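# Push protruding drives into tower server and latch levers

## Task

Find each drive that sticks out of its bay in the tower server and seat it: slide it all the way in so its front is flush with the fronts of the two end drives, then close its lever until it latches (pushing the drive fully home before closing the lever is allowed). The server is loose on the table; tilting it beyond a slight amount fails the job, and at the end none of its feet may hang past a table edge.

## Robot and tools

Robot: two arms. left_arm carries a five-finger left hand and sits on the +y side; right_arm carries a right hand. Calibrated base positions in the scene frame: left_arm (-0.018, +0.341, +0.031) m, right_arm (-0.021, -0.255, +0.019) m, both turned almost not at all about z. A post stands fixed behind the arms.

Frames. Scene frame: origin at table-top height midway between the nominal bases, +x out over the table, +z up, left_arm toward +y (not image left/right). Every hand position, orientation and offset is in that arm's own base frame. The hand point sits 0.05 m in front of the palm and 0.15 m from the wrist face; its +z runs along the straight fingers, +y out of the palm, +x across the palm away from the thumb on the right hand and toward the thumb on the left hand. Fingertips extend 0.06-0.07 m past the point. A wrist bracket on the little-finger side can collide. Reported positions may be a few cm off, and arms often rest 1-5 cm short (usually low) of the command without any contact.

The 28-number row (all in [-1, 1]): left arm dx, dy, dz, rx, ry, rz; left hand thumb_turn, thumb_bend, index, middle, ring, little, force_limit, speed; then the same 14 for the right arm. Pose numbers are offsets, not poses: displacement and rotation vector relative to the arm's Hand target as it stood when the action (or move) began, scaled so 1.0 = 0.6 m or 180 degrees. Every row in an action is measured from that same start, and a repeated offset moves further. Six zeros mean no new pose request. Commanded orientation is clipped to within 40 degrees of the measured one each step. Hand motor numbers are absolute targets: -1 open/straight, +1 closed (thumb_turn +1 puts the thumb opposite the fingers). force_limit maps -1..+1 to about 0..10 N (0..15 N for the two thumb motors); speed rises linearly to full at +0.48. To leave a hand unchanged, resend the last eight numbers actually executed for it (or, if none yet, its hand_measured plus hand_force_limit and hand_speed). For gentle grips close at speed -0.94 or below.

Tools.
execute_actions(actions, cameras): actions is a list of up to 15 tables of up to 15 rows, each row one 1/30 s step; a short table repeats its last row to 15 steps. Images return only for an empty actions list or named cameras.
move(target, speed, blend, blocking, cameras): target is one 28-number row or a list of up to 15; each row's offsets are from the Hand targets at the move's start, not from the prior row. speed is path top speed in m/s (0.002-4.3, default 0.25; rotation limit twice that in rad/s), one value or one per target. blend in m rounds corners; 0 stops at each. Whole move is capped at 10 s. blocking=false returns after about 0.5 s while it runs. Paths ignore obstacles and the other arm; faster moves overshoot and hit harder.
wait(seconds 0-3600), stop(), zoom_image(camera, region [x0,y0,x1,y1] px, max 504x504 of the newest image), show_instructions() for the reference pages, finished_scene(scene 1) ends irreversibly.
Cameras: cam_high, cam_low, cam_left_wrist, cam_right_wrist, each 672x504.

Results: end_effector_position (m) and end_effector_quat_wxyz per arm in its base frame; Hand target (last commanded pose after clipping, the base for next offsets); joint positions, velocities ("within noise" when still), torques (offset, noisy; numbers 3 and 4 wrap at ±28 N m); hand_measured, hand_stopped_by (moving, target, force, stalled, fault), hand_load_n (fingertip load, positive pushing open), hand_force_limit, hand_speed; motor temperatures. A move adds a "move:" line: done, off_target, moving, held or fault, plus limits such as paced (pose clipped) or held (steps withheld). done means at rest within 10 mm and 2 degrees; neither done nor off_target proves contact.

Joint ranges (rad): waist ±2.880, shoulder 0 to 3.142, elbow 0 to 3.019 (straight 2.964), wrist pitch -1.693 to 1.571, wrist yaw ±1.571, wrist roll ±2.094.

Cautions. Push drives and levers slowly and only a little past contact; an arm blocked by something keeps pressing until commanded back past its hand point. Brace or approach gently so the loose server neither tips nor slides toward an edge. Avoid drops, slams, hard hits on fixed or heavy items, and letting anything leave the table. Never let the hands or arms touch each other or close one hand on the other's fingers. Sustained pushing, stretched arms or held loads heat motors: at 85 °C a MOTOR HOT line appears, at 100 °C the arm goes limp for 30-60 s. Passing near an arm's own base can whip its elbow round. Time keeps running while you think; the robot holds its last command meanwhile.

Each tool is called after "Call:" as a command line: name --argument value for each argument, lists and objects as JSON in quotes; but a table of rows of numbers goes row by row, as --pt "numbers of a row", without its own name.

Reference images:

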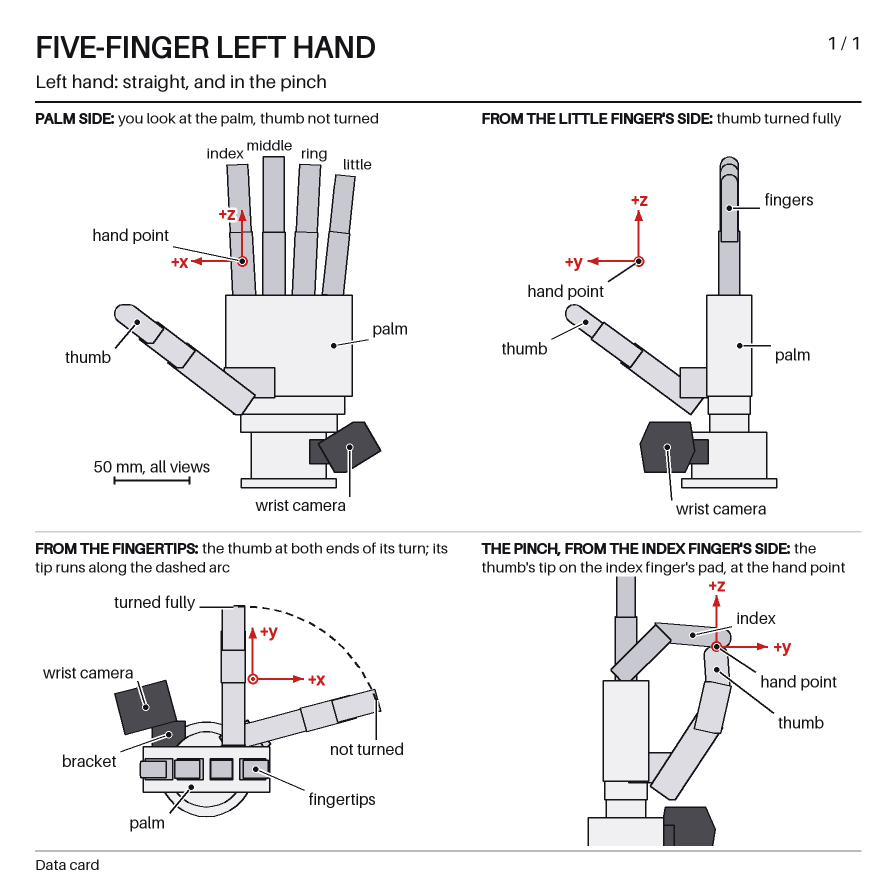

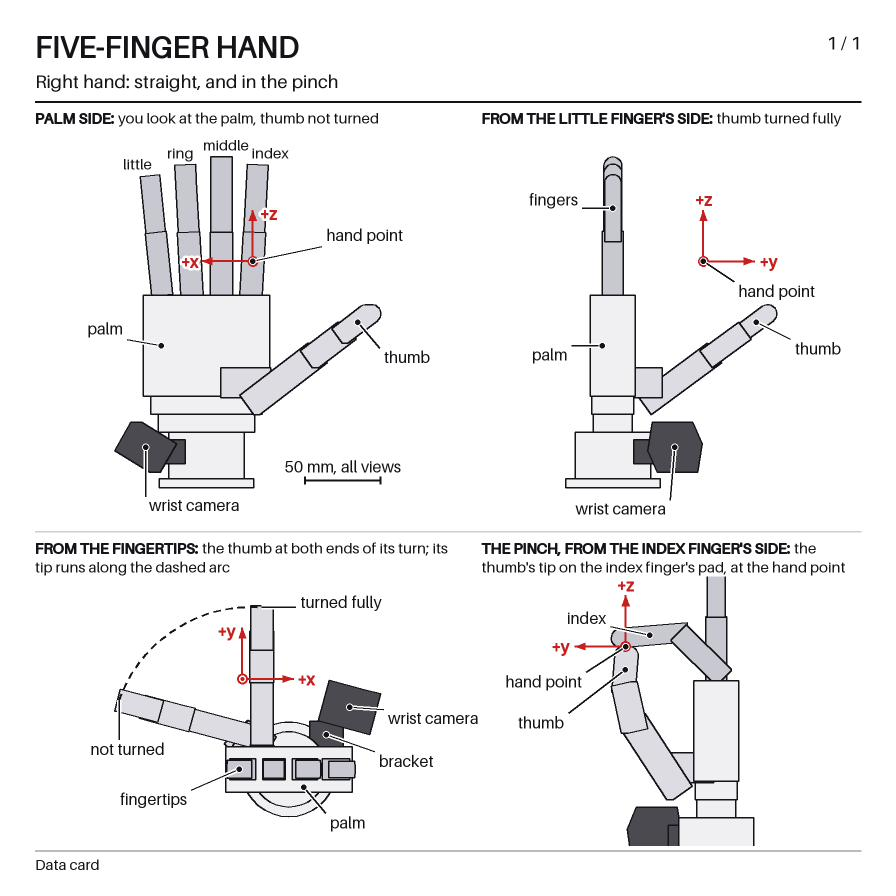

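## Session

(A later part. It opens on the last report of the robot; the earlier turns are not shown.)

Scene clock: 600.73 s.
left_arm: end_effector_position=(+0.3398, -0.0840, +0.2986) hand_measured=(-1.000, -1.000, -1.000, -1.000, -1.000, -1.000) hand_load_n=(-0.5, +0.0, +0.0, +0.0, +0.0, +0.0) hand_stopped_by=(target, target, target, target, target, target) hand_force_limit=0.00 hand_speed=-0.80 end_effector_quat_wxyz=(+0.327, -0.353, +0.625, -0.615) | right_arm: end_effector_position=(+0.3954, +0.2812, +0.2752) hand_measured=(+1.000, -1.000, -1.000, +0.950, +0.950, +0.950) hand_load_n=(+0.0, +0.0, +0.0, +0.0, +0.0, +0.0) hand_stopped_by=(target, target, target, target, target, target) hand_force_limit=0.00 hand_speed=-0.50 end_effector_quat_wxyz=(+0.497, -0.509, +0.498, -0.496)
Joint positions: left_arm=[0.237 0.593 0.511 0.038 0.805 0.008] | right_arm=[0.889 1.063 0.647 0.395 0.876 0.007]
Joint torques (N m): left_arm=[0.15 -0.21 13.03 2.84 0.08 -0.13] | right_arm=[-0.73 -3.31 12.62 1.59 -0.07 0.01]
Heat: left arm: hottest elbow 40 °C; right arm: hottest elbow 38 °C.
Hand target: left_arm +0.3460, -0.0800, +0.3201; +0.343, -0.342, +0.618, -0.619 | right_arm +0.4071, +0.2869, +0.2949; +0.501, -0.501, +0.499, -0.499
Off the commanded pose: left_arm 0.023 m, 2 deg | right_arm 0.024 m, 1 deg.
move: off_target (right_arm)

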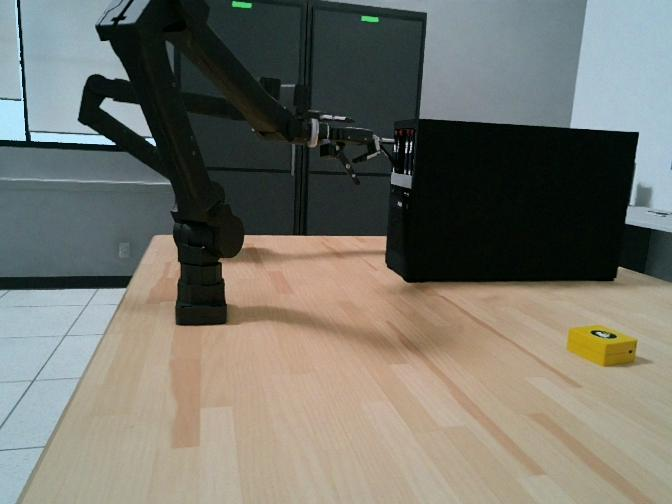

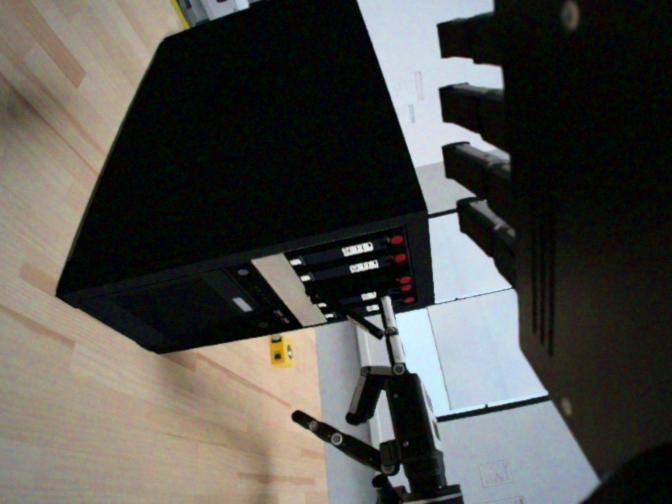

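Call:
move --target '[0,0,0,0,0,0,-1,-1,-1,-1,-1,-1,0,-0.8,0.015,0.006,0.006,0,0,0,1,-1,-1,0.95,0.95,0.95,0,-0.5]' --speed 0.03 --cameras '["cam_low","cam_high","cam_left_wrist"]'

Call:
zoom_image --camera "cam_low" --region '[350, 110, 430, 190]'

Call:
zoom_image --camera "cam_left_wrist" --region '[290, 220, 450, 380]'

Call:
zoom_image --camera "cam_high" --region '[320, 170, 400, 260]'

Scene clock: 614.57 s.
left_arm: end_effector_position=(+0.3398, -0.0840, +0.2986) hand_measured=(-1.000, -1.000, -1.000, -1.000, -1.000, -1.000) hand_load_n=(-0.5, +0.0, +0.0, +0.0, +0.0, +0.0) hand_stopped_by=(target, target, target, target, target, target) hand_force_limit=0.00 hand_speed=-0.80 end_effector_quat_wxyz=(+0.327, -0.353, +0.625, -0.615) | right_arm: end_effector_position=(+0.4032, +0.2841, +0.2795) hand_measured=(+1.000, -1.000, -1.000, +0.950, +0.950, +0.950) hand_load_n=(+0.0, +0.0, +0.0, +0.0, +0.0, +0.0) hand_stopped_by=(target, target, target, target, target, target) hand_force_limit=0.00 hand_speed=-0.50 end_effector_quat_wxyz=(+0.498, -0.508, +0.498, -0.496)
Joint positions: left_arm=[0.237 0.593 0.511 0.038 0.805 0.008] | right_arm=[0.876 1.081 0.669 0.392 0.865 0.007]
Joint torques (N m): left_arm=[0.44 -0.15 13.01 2.85 0.08 -0.14] | right_arm=[-0.85 -3.43 12.81 1.58 -0.14 0.01]
Heat: left arm: hottest elbow 40 °C; right arm: hottest elbow 37 °C.
Hand target: left_arm +0.3460, -0.0800, +0.3201; +0.343, -0.342, +0.618, -0.619 | right_arm +0.4161, +0.2903, +0.2984; +0.501, -0.501, +0.499, -0.499
Off the commanded pose: left_arm 0.023 m, 2 deg | right_arm 0.024 m, 1 deg.
move: off_target (right_arm)
Images, in order (width x height): cam_high 672x504, cam_low 672x504, cam_left_wrist 672x504.

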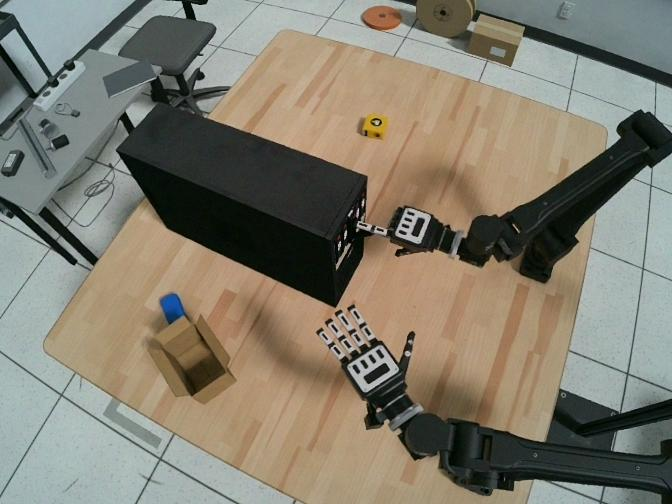

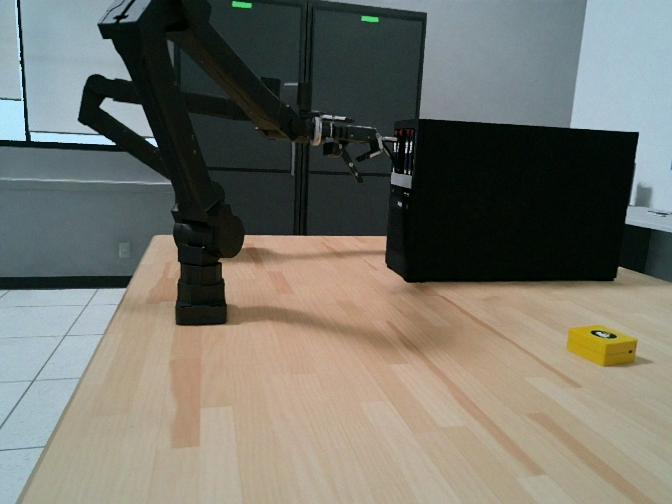

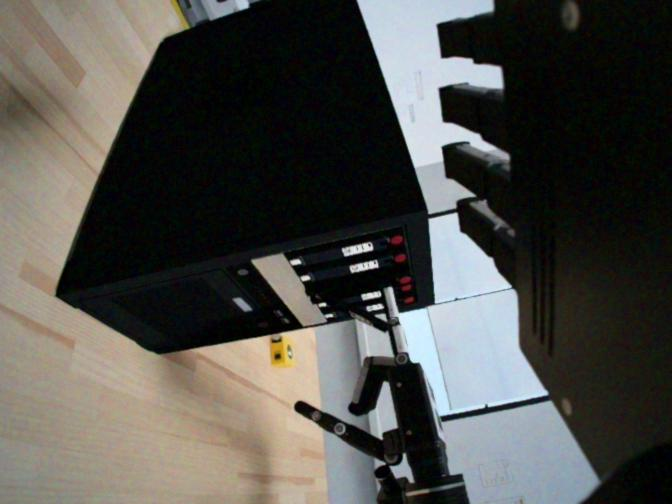

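Scaled by 6.300 from the camera's image (finer frame: 960x720).

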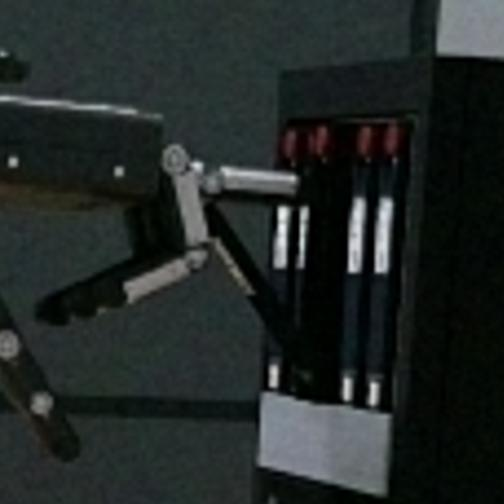

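Scaled by 3.150 from the camera's image (finer frame: 960x720).

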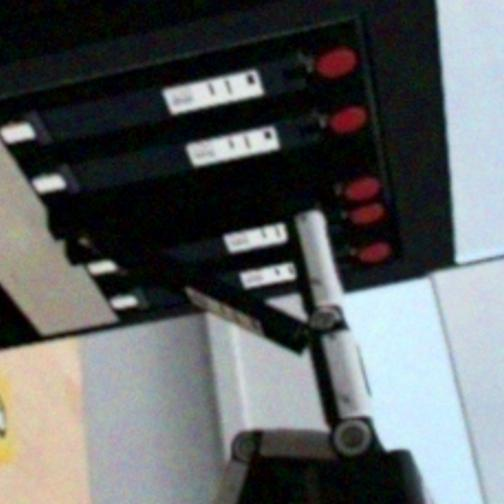

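Scaled by 5.600 from the camera's image (finer frame: 960x720).

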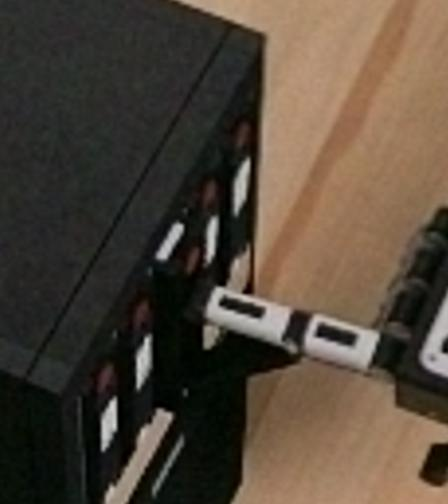

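Call:
move --pt "0 0 0 0 0 0 -1 -1 -1 -1 -1 -1 0 -0.8 -0.18 0 0.0 0 0 0 1 -1 -1 0.95 0.95 0.95 0 -0.5" --pt "0 0 0 0 0 0 -1 -1 -1 -1 -1 -1 0 -0.8 -0.18 -0.1005 0.078 -0.5 0 0 1 -1 -1 0.95 0.95 0.95 0 -0.5" --speed '[0.1, 0.25]' --cameras '["all"]'

Call:
zoom_image --camera "cam_low" --region '[350, 110, 430, 190]'

Scene clock: 656.10 s.
left_arm: end_effector_position=(+0.3398, -0.0840, +0.2986) hand_measured=(-1.000, -1.000, -1.000, -1.000, -1.000, -1.000) hand_load_n=(+0.0, +0.0, +0.0, +0.0, +0.0, +0.0) hand_stopped_by=(target, target, target, target, target, target) hand_force_limit=0.00 hand_speed=-0.80 end_effector_quat_wxyz=(+0.327, -0.353, +0.625, -0.615) | right_arm: end_effector_position=(+0.3077, +0.2218, +0.3324) hand_measured=(+1.000, -1.000, -1.000, +0.950, +0.950, +0.950) hand_load_n=(+0.0, +0.0, +0.0, +0.0, +0.0, +0.0) hand_stopped_by=(target, target, target, target, target, target) hand_force_limit=0.00 hand_speed=-0.50 end_effector_quat_wxyz=(+0.010, +0.714, +0.005, +0.700)
Joint positions: left_arm=[0.237 0.593 0.511 0.038 0.805 0.008] | right_arm=[1.189 0.98 0.679 0.248 1.195 -1.542]
Joint torques (N m): left_arm=[0.21 -0.15 13.03 2.78 0.07 -0.15] | right_arm=[0.73 -2.9 10.84 2.76 0.18 -0.08]
Heat: left arm: hottest elbow 40 °C; right arm: hottest elbow 37 °C.
Hand target: left_arm +0.3460, -0.0800, +0.3201; +0.343, -0.342, +0.618, -0.619 | right_arm +0.3081, +0.2301, +0.3451; +0.000, +0.709, +0.000, +0.706
Off the commanded pose: left_arm 0.023 m, 2 deg | right_arm 0.015 m, 2 deg.
move: off_target (right_arm)

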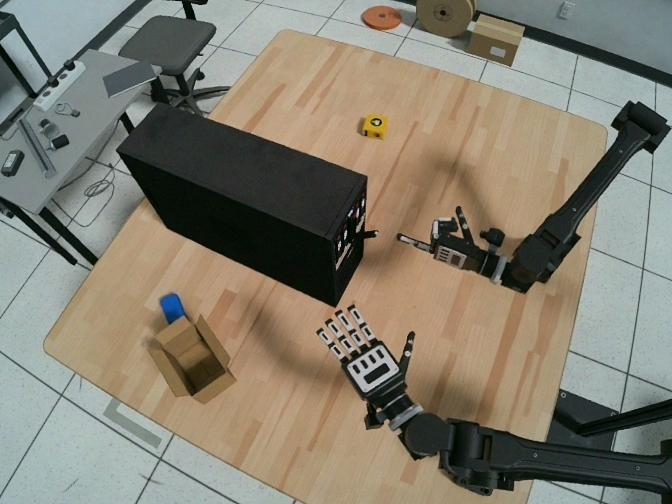

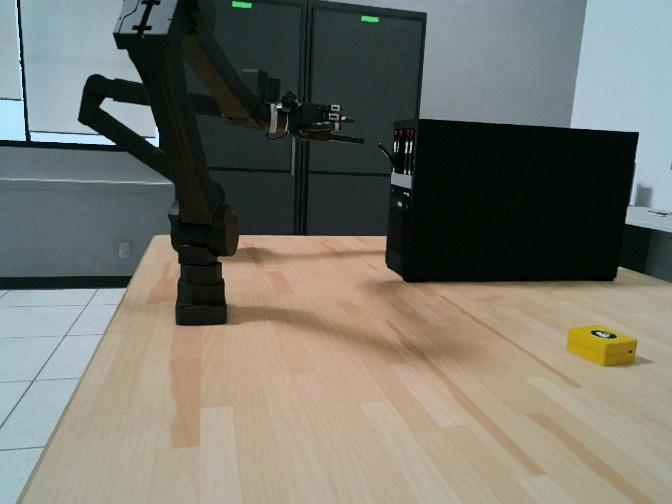

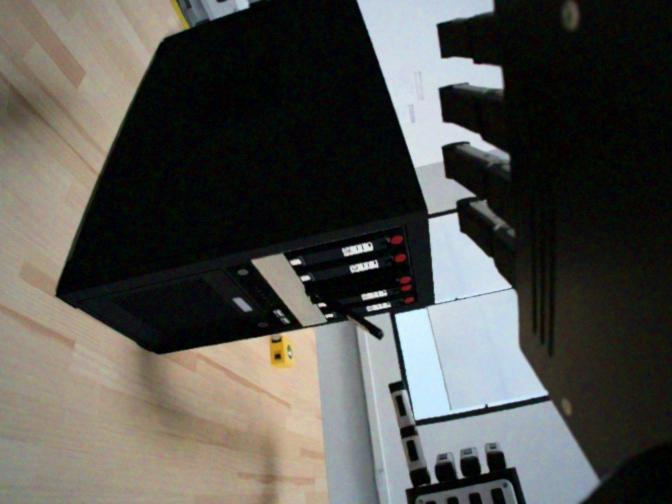

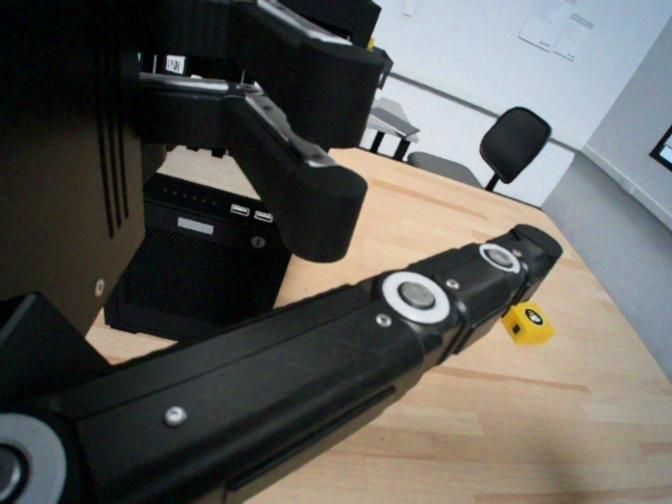

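Scaled by 6.300 from the camera's image (finer frame: 960x720).

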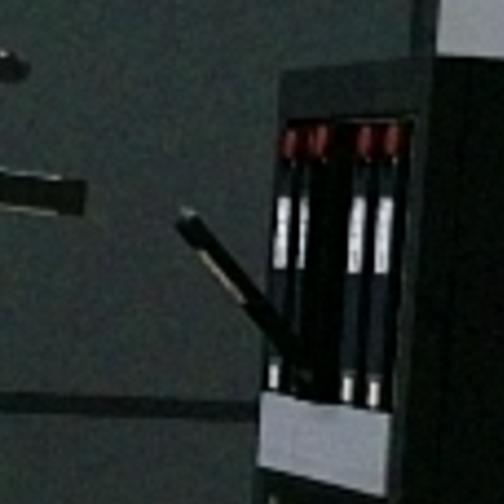

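Call:
move --target '[0,0,0,0,0,0,-1,-1,-1,-1,-1,-1,0,-0.8,0.08,0.008,0.035,0,0,0,-1,-1,-1,0.95,0.95,0.95,0,-0.5]' --speed 0.06 --cameras '["all"]'

Call:
zoom_image --camera "cam_low" --region '[350, 110, 430, 190]'

Call:
zoom_image --camera "cam_left_wrist" --region '[290, 220, 450, 380]'

Call:
zoom_image --camera "cam_high" --region '[320, 170, 400, 260]'

Scene clock: 679.80 s.
left_arm: end_effector_position=(+0.3398, -0.0840, +0.2986) hand_measured=(-1.000, -1.000, -1.000, -1.000, -1.000, -1.000) hand_load_n=(-0.5, +0.0, +0.0, +0.0, +0.0, +0.0) hand_stopped_by=(target, target, target, target, target, target) hand_force_limit=0.00 hand_speed=-0.80 end_effector_quat_wxyz=(+0.327, -0.353, +0.625, -0.615) | right_arm: end_effector_position=(+0.3480, +0.2284, +0.3407) hand_measured=(-1.000, -1.000, -1.000, +0.950, +0.950, +0.950) hand_load_n=(+0.0, +0.0, +0.0, +0.0, +0.0, +0.0) hand_stopped_by=(target, target, target, target, target, target) hand_force_limit=0.00 hand_speed=-0.50 end_effector_quat_wxyz=(+0.007, +0.716, +0.012, +0.698)
Joint positions: left_arm=[0.237 0.593 0.511 0.038 0.805 0.008] | right_arm=[1.081 1.037 0.738 0.248 1.073 -1.553]
Joint torques (N m): left_arm=[0.21 -0.15 13.04 2.82 0.08 -0.14] | right_arm=[-0.56 -3.84 13.46 1.76 0 -0.05]
Heat: left arm: hottest elbow 41 °C; right arm: hottest elbow 38 °C.
Hand target: left_arm +0.3460, -0.0800, +0.3201; +0.343, -0.342, +0.618, -0.619 | right_arm +0.3561, +0.2349, +0.3663; +0.000, +0.708, +0.000, +0.706
Off the commanded pose: left_arm 0.023 m, 2 deg | right_arm 0.027 m, 2 deg.
move: off_target (right_arm)

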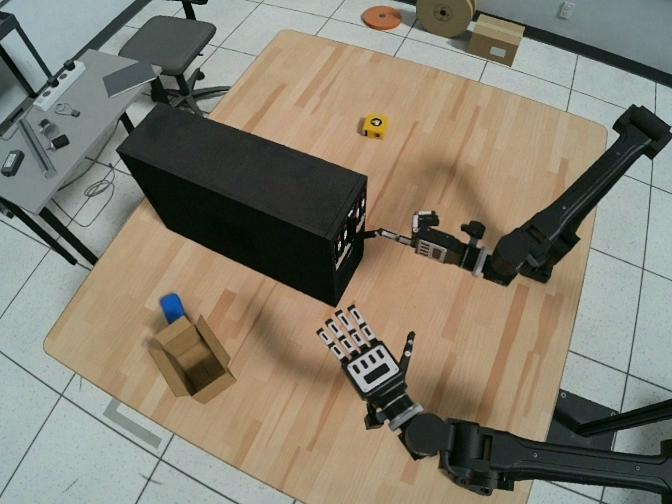

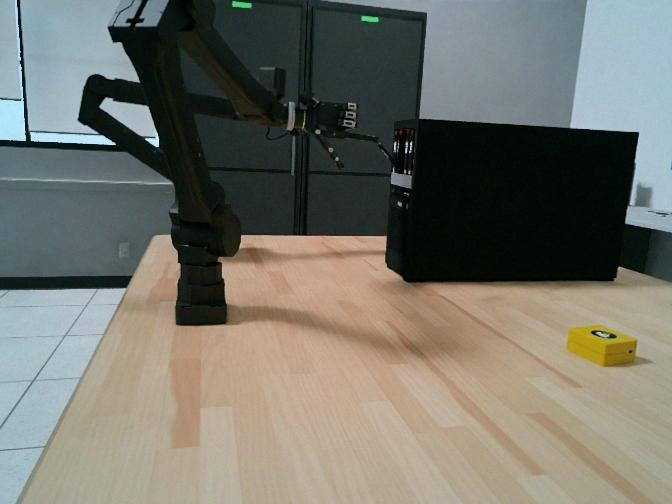

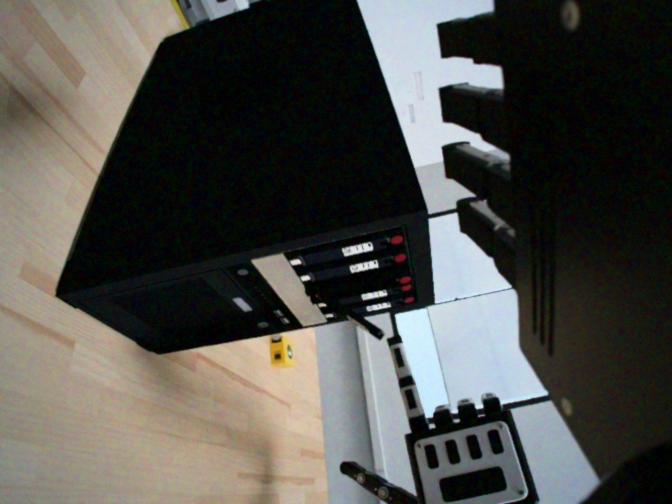

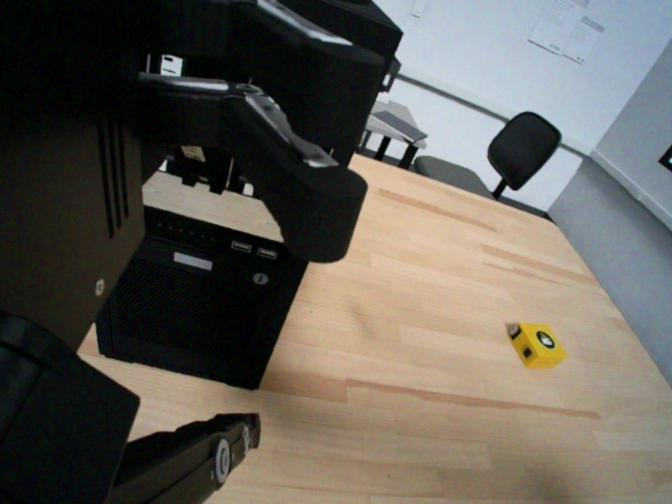

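Scaled by 6.300 from the camera's image (finer frame: 960x720).

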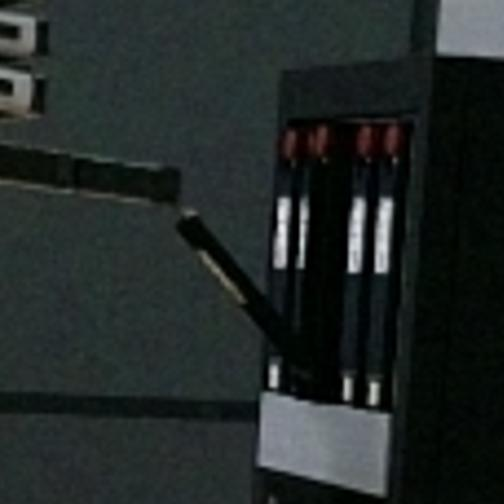

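Scaled by 3.150 from the camera's image (finer frame: 960x720).

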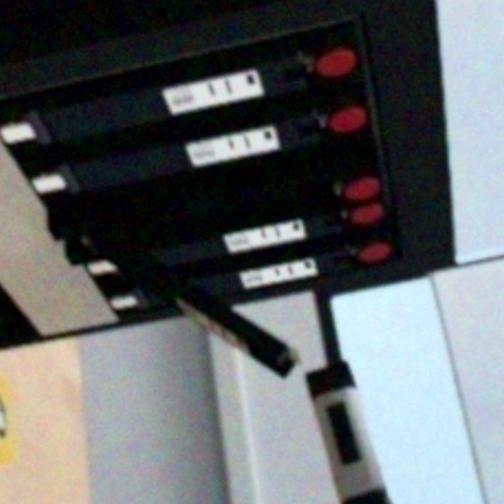

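Scaled by 5.600 from the camera's image (finer frame: 960x720).

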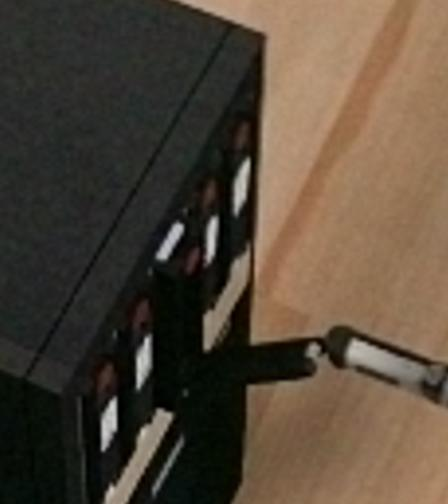

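Call:
move --target '[0,0,0,0,0,0,-1,-1,-1,-1,-1,-1,0,-0.8,0.06,0.0,0.012,0,0,0,-1,-1,-1,0.95,0.95,0.95,0,-0.5]' --speed 0.05 --cameras '["cam_low","cam_high","cam_left_wrist"]'

Call:
zoom_image --camera "cam_low" --region '[350, 110, 430, 190]'

Call:
zoom_image --camera "cam_left_wrist" --region '[290, 220, 450, 380]'

Call:
zoom_image --camera "cam_high" --region '[320, 170, 400, 260]'

Scene clock: 695.60 s.
left_arm: end_effector_position=(+0.3398, -0.0840, +0.2986) hand_measured=(-1.000, -1.000, -1.000, -1.000, -1.000, -1.000) hand_load_n=(-0.5, +0.0, +0.0, +0.0, +0.0, +0.0) hand_stopped_by=(target, target, target, target, target, target) hand_force_limit=0.00 hand_speed=-0.80 end_effector_quat_wxyz=(+0.327, -0.353, +0.625, -0.615) | right_arm: end_effector_position=(+0.3832, +0.2289, +0.3471) hand_measured=(-1.000, -1.000, -1.000, +0.950, +0.950, +0.950) hand_load_n=(+0.0, +0.0, +0.0, +0.0, +0.0, +0.0) hand_stopped_by=(target, target, target, target, target, target) hand_force_limit=0.00 hand_speed=-0.50 end_effector_quat_wxyz=(+0.006, +0.717, +0.011, +0.697)
Joint positions: left_arm=[0.237 0.593 0.511 0.038 0.805 0.008] | right_arm=[0.991 1.087 0.79 0.248 0.984 -1.554]
Joint torques (N m): left_arm=[0.09 -0.21 13.04 2.8 0.08 -0.14] | right_arm=[-0.56 -4.54 13.55 1.76 -0.01 -0.06]
Heat: left arm: hottest elbow 41 °C; right arm: hottest elbow 38 °C.
Hand target: left_arm +0.3460, -0.0800, +0.3201; +0.343, -0.342, +0.618, -0.619 | right_arm +0.3922, +0.2349, +0.3734; +0.000, +0.709, +0.000, +0.706
Off the commanded pose: left_arm 0.023 m, 2 deg | right_arm 0.028 m, 2 deg.
move: off_target (right_arm)
Images, in order (width x height): cam_high 672x504, cam_low 672x504, cam_left_wrist 672x504.

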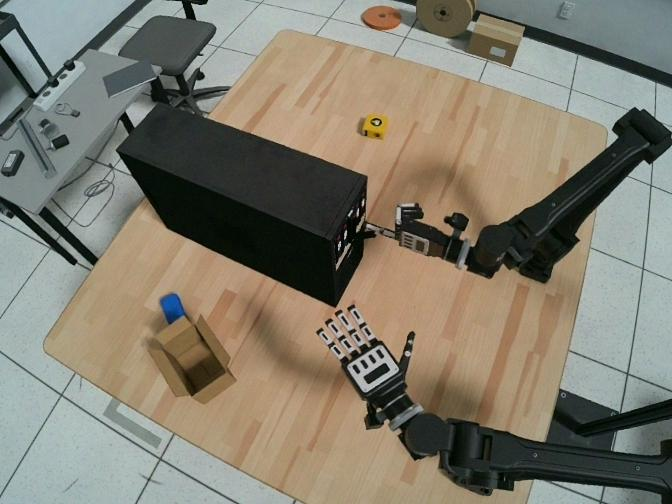

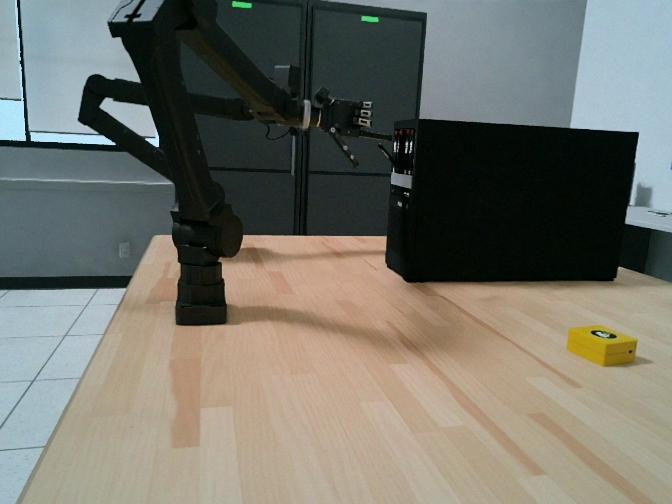

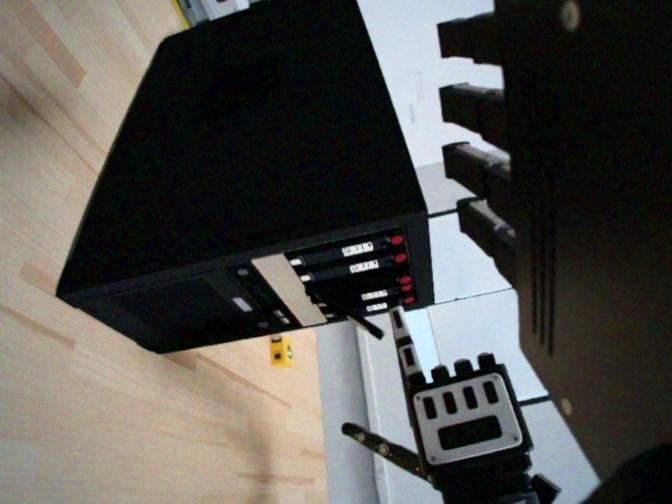

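Scaled by 6.300 from the camera's image (finer frame: 960x720).

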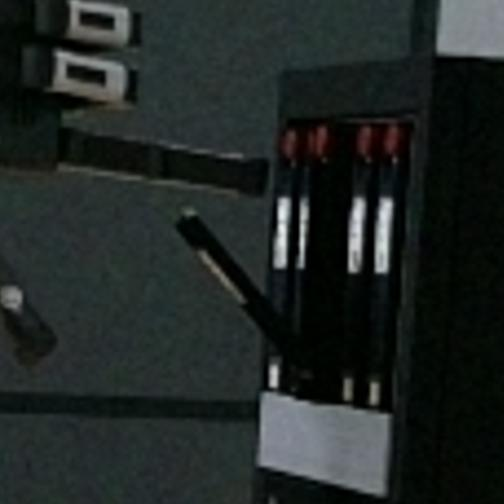

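Scaled by 3.150 from the camera's image (finer frame: 960x720).

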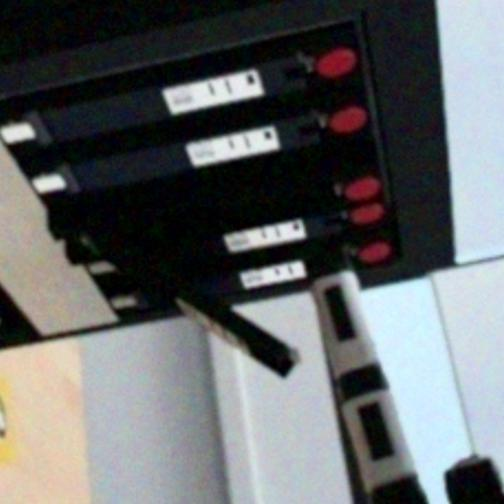

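Scaled by 5.600 from the camera's image (finer frame: 960x720).

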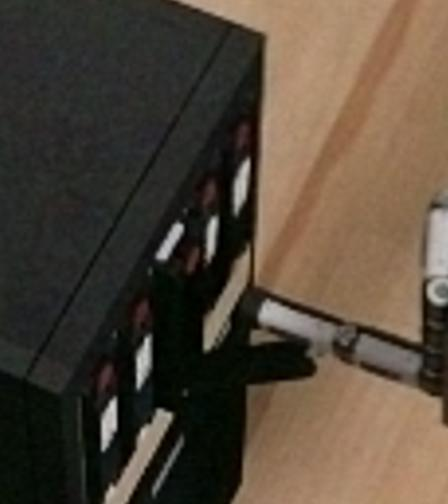

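Call:
move --target '[0,0,0,0,0,0,-1,-1,-1,-1,-1,-1,0,-0.8,0.025,0.0,0.004,0,0,0,-1,-1,-1,0.95,0.95,0.95,0,-0.5]' --speed 0.04 --cameras '["cam_low","cam_high","cam_left_wrist"]'

Call:
zoom_image --camera "cam_low" --region '[350, 110, 430, 190]'

Call:
zoom_image --camera "cam_left_wrist" --region '[290, 220, 450, 380]'

Call:
zoom_image --camera "cam_high" --region '[320, 170, 400, 260]'

Scene clock: 705.47 s.
left_arm: end_effector_position=(+0.3398, -0.0840, +0.2986) hand_measured=(-1.000, -1.000, -1.000, -1.000, -1.000, -1.000) hand_load_n=(-0.5, +0.0, +0.0, +0.0, +0.0, +0.0) hand_stopped_by=(target, target, target, target, target, target) hand_force_limit=0.00 hand_speed=-0.80 end_effector_quat_wxyz=(+0.327, -0.353, +0.625, -0.615) | right_arm: end_effector_position=(+0.3978, +0.2292, +0.3490) hand_measured=(-1.000, -1.000, -1.000, +0.950, +0.950, +0.950) hand_load_n=(+0.0, +0.0, +0.0, +0.0, +0.0, +0.0) hand_stopped_by=(target, target, target, target, target, target) hand_force_limit=0.00 hand_speed=-0.50 end_effector_quat_wxyz=(+0.006, +0.717, +0.011, +0.697)
Joint positions: left_arm=[0.237 0.593 0.511 0.038 0.805 0.008] | right_arm=[0.957 1.111 0.813 0.248 0.95 -1.554]
Joint torques (N m): left_arm=[0.26 -0.21 13.03 2.8 0.07 -0.14] | right_arm=[-0.62 -4.89 13.55 1.8 -0.02 -0.06]
Heat: left arm: hottest elbow 41 °C; right arm: hottest elbow 39 °C.
Hand target: left_arm +0.3460, -0.0800, +0.3201; +0.343, -0.342, +0.618, -0.619 | right_arm +0.4071, +0.2349, +0.3758; +0.000, +0.709, +0.000, +0.706
Off the commanded pose: left_arm 0.023 m, 2 deg | right_arm 0.029 m, 2 deg.
move: off_target (right_arm)
Images, in order (width x height): cam_high 672x504, cam_low 672x504, cam_left_wrist 672x504.

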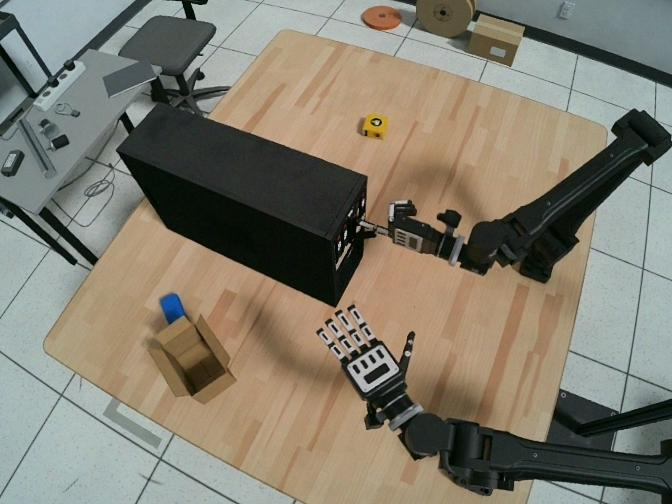

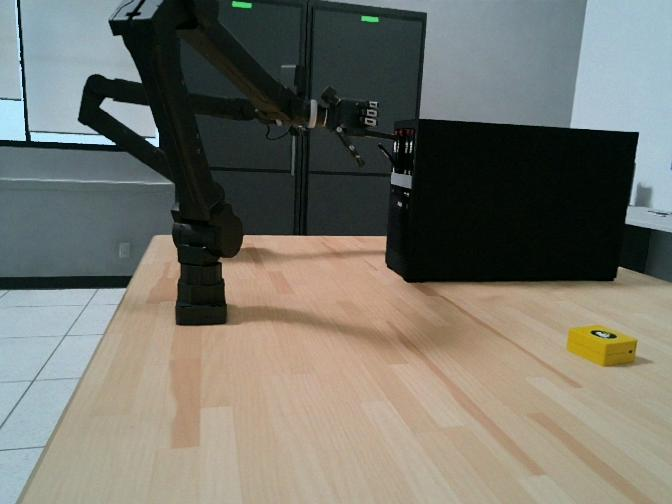

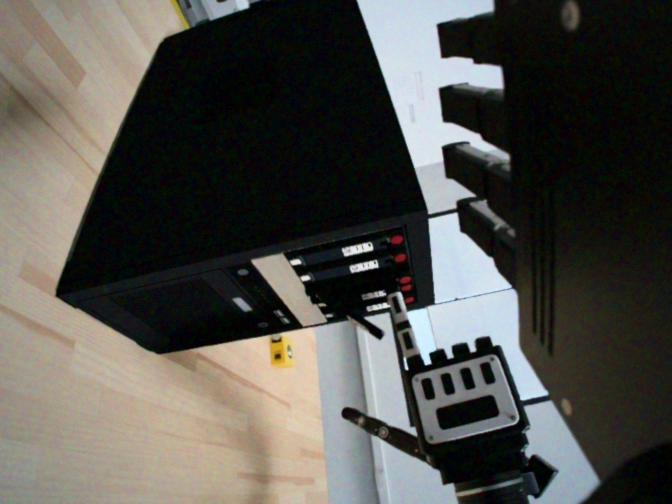

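Scaled by 6.300 from the camera's image (finer frame: 960x720).

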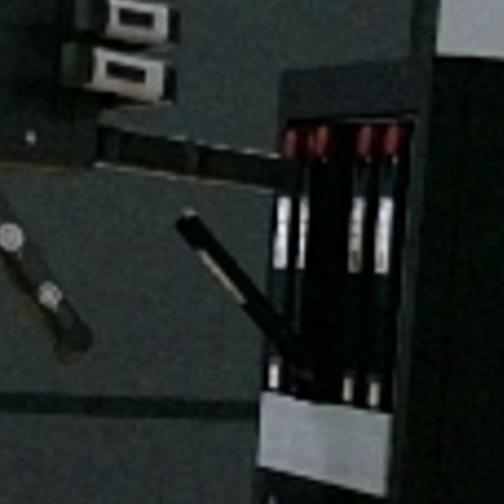

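Scaled by 3.150 from the camera's image (finer frame: 960x720).

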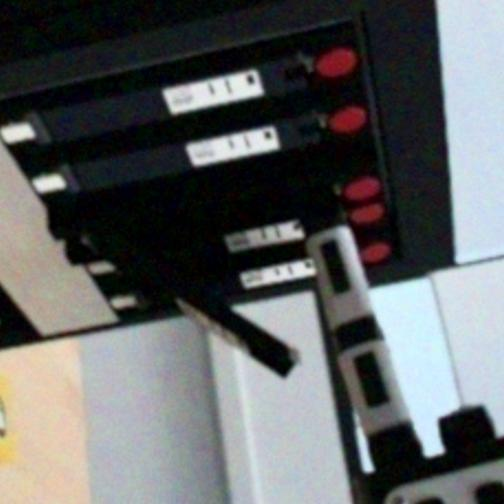

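Scaled by 5.600 from the camera's image (finer frame: 960x720).

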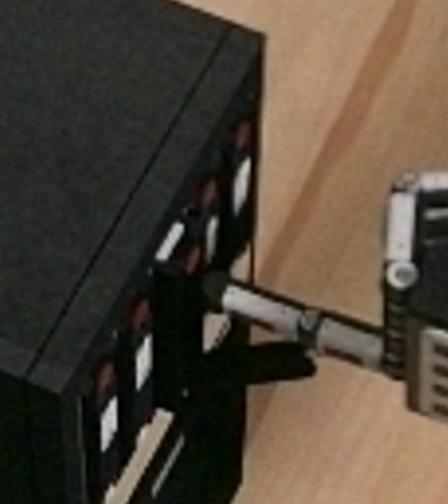

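Call:
move --target '[0,0,0,0,0,0,-1,-1,-1,-1,-1,-1,0,-0.8,0.02,0.0,0.0,0,0,0,-1,-1,-1,0.95,0.95,0.95,0,-0.5]' --speed 0.03 --cameras '["cam_low","cam_high","cam_left_wrist"]'

Call:
zoom_image --camera "cam_left_wrist" --region '[330, 220, 430, 320]'

Call:
zoom_image --camera "cam_high" --region '[320, 170, 400, 260]'

Scene clock: 715.27 s.
left_arm: end_effector_position=(+0.3398, -0.0840, +0.2986) hand_measured=(-1.000, -1.000, -1.000, -1.000, -1.000, -1.000) hand_load_n=(-0.5, +0.0, +0.0, +0.0, -0.5, +0.0) hand_stopped_by=(target, target, target, target, target, target) hand_force_limit=0.00 hand_speed=-0.80 end_effector_quat_wxyz=(+0.327, -0.353, +0.625, -0.615) | right_arm: end_effector_position=(+0.4094, +0.2292, +0.3480) hand_measured=(-1.000, -1.000, -1.000, +0.950, +0.950, +0.950) hand_load_n=(+0.0, +0.0, +0.0, +0.0, +0.0, +0.0) hand_stopped_by=(target, target, target, target, target, target) hand_force_limit=0.00 hand_speed=-0.50 end_effector_quat_wxyz=(+0.007, +0.719, +0.012, +0.695)
Joint positions: left_arm=[0.237 0.593 0.511 0.038 0.805 0.008] | right_arm=[0.931 1.131 0.828 0.248 0.924 -1.554]
Joint torques (N m): left_arm=[0.21 -0.09 13.04 2.8 0.07 -0.15] | right_arm=[-0.56 -5.19 13.52 2.06 -0.02 -0.06]
Heat: left arm: hottest elbow 41 °C; right arm: hottest elbow 40 °C.
Hand target: left_arm +0.3460, -0.0800, +0.3201; +0.343, -0.342, +0.618, -0.619 | right_arm +0.4192, +0.2349, +0.3757; +0.000, +0.709, +0.000, +0.706
Off the commanded pose: left_arm 0.023 m, 2 deg | right_arm 0.030 m, 2 deg.
move: off_target (right_arm)
Images, in order (width x height): cam_high 672x504, cam_low 672x504, cam_left_wrist 672x504.

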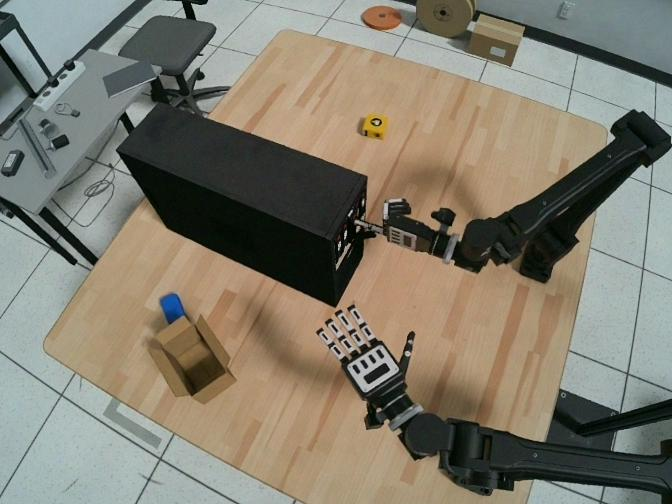

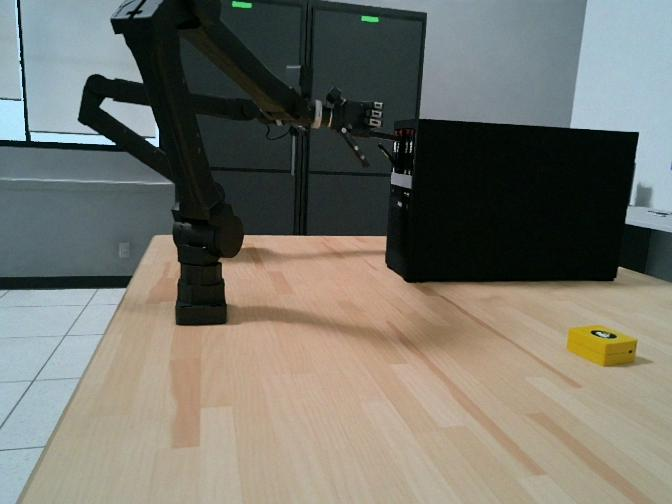

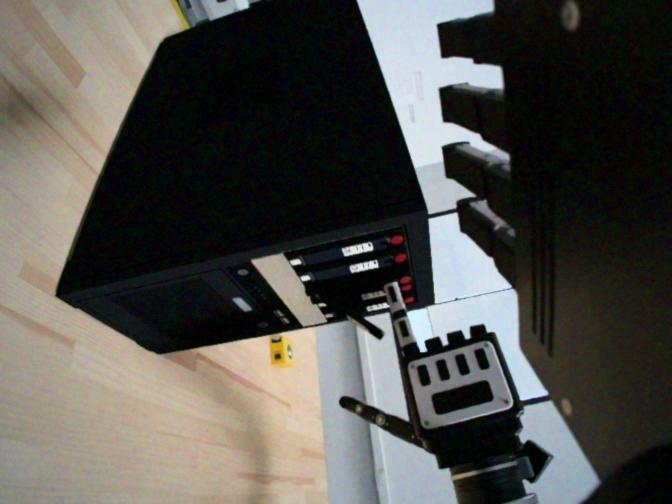

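Scaled by 5.040 from the camera's image (finer frame: 960x720).

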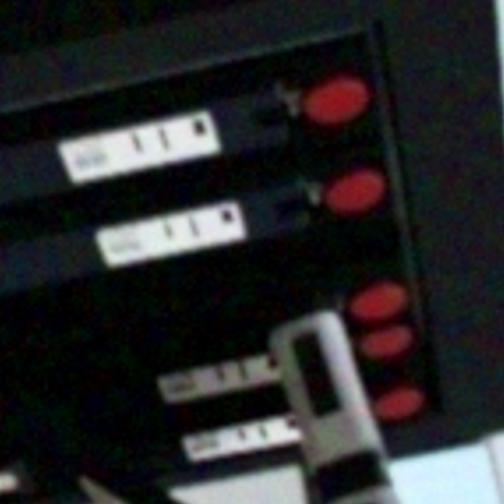

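Scaled by 5.600 from the camera's image (finer frame: 960x720).

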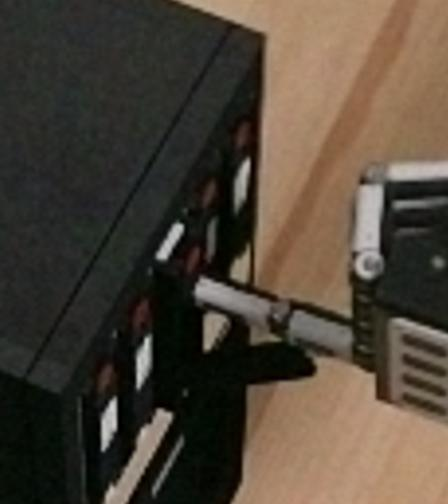

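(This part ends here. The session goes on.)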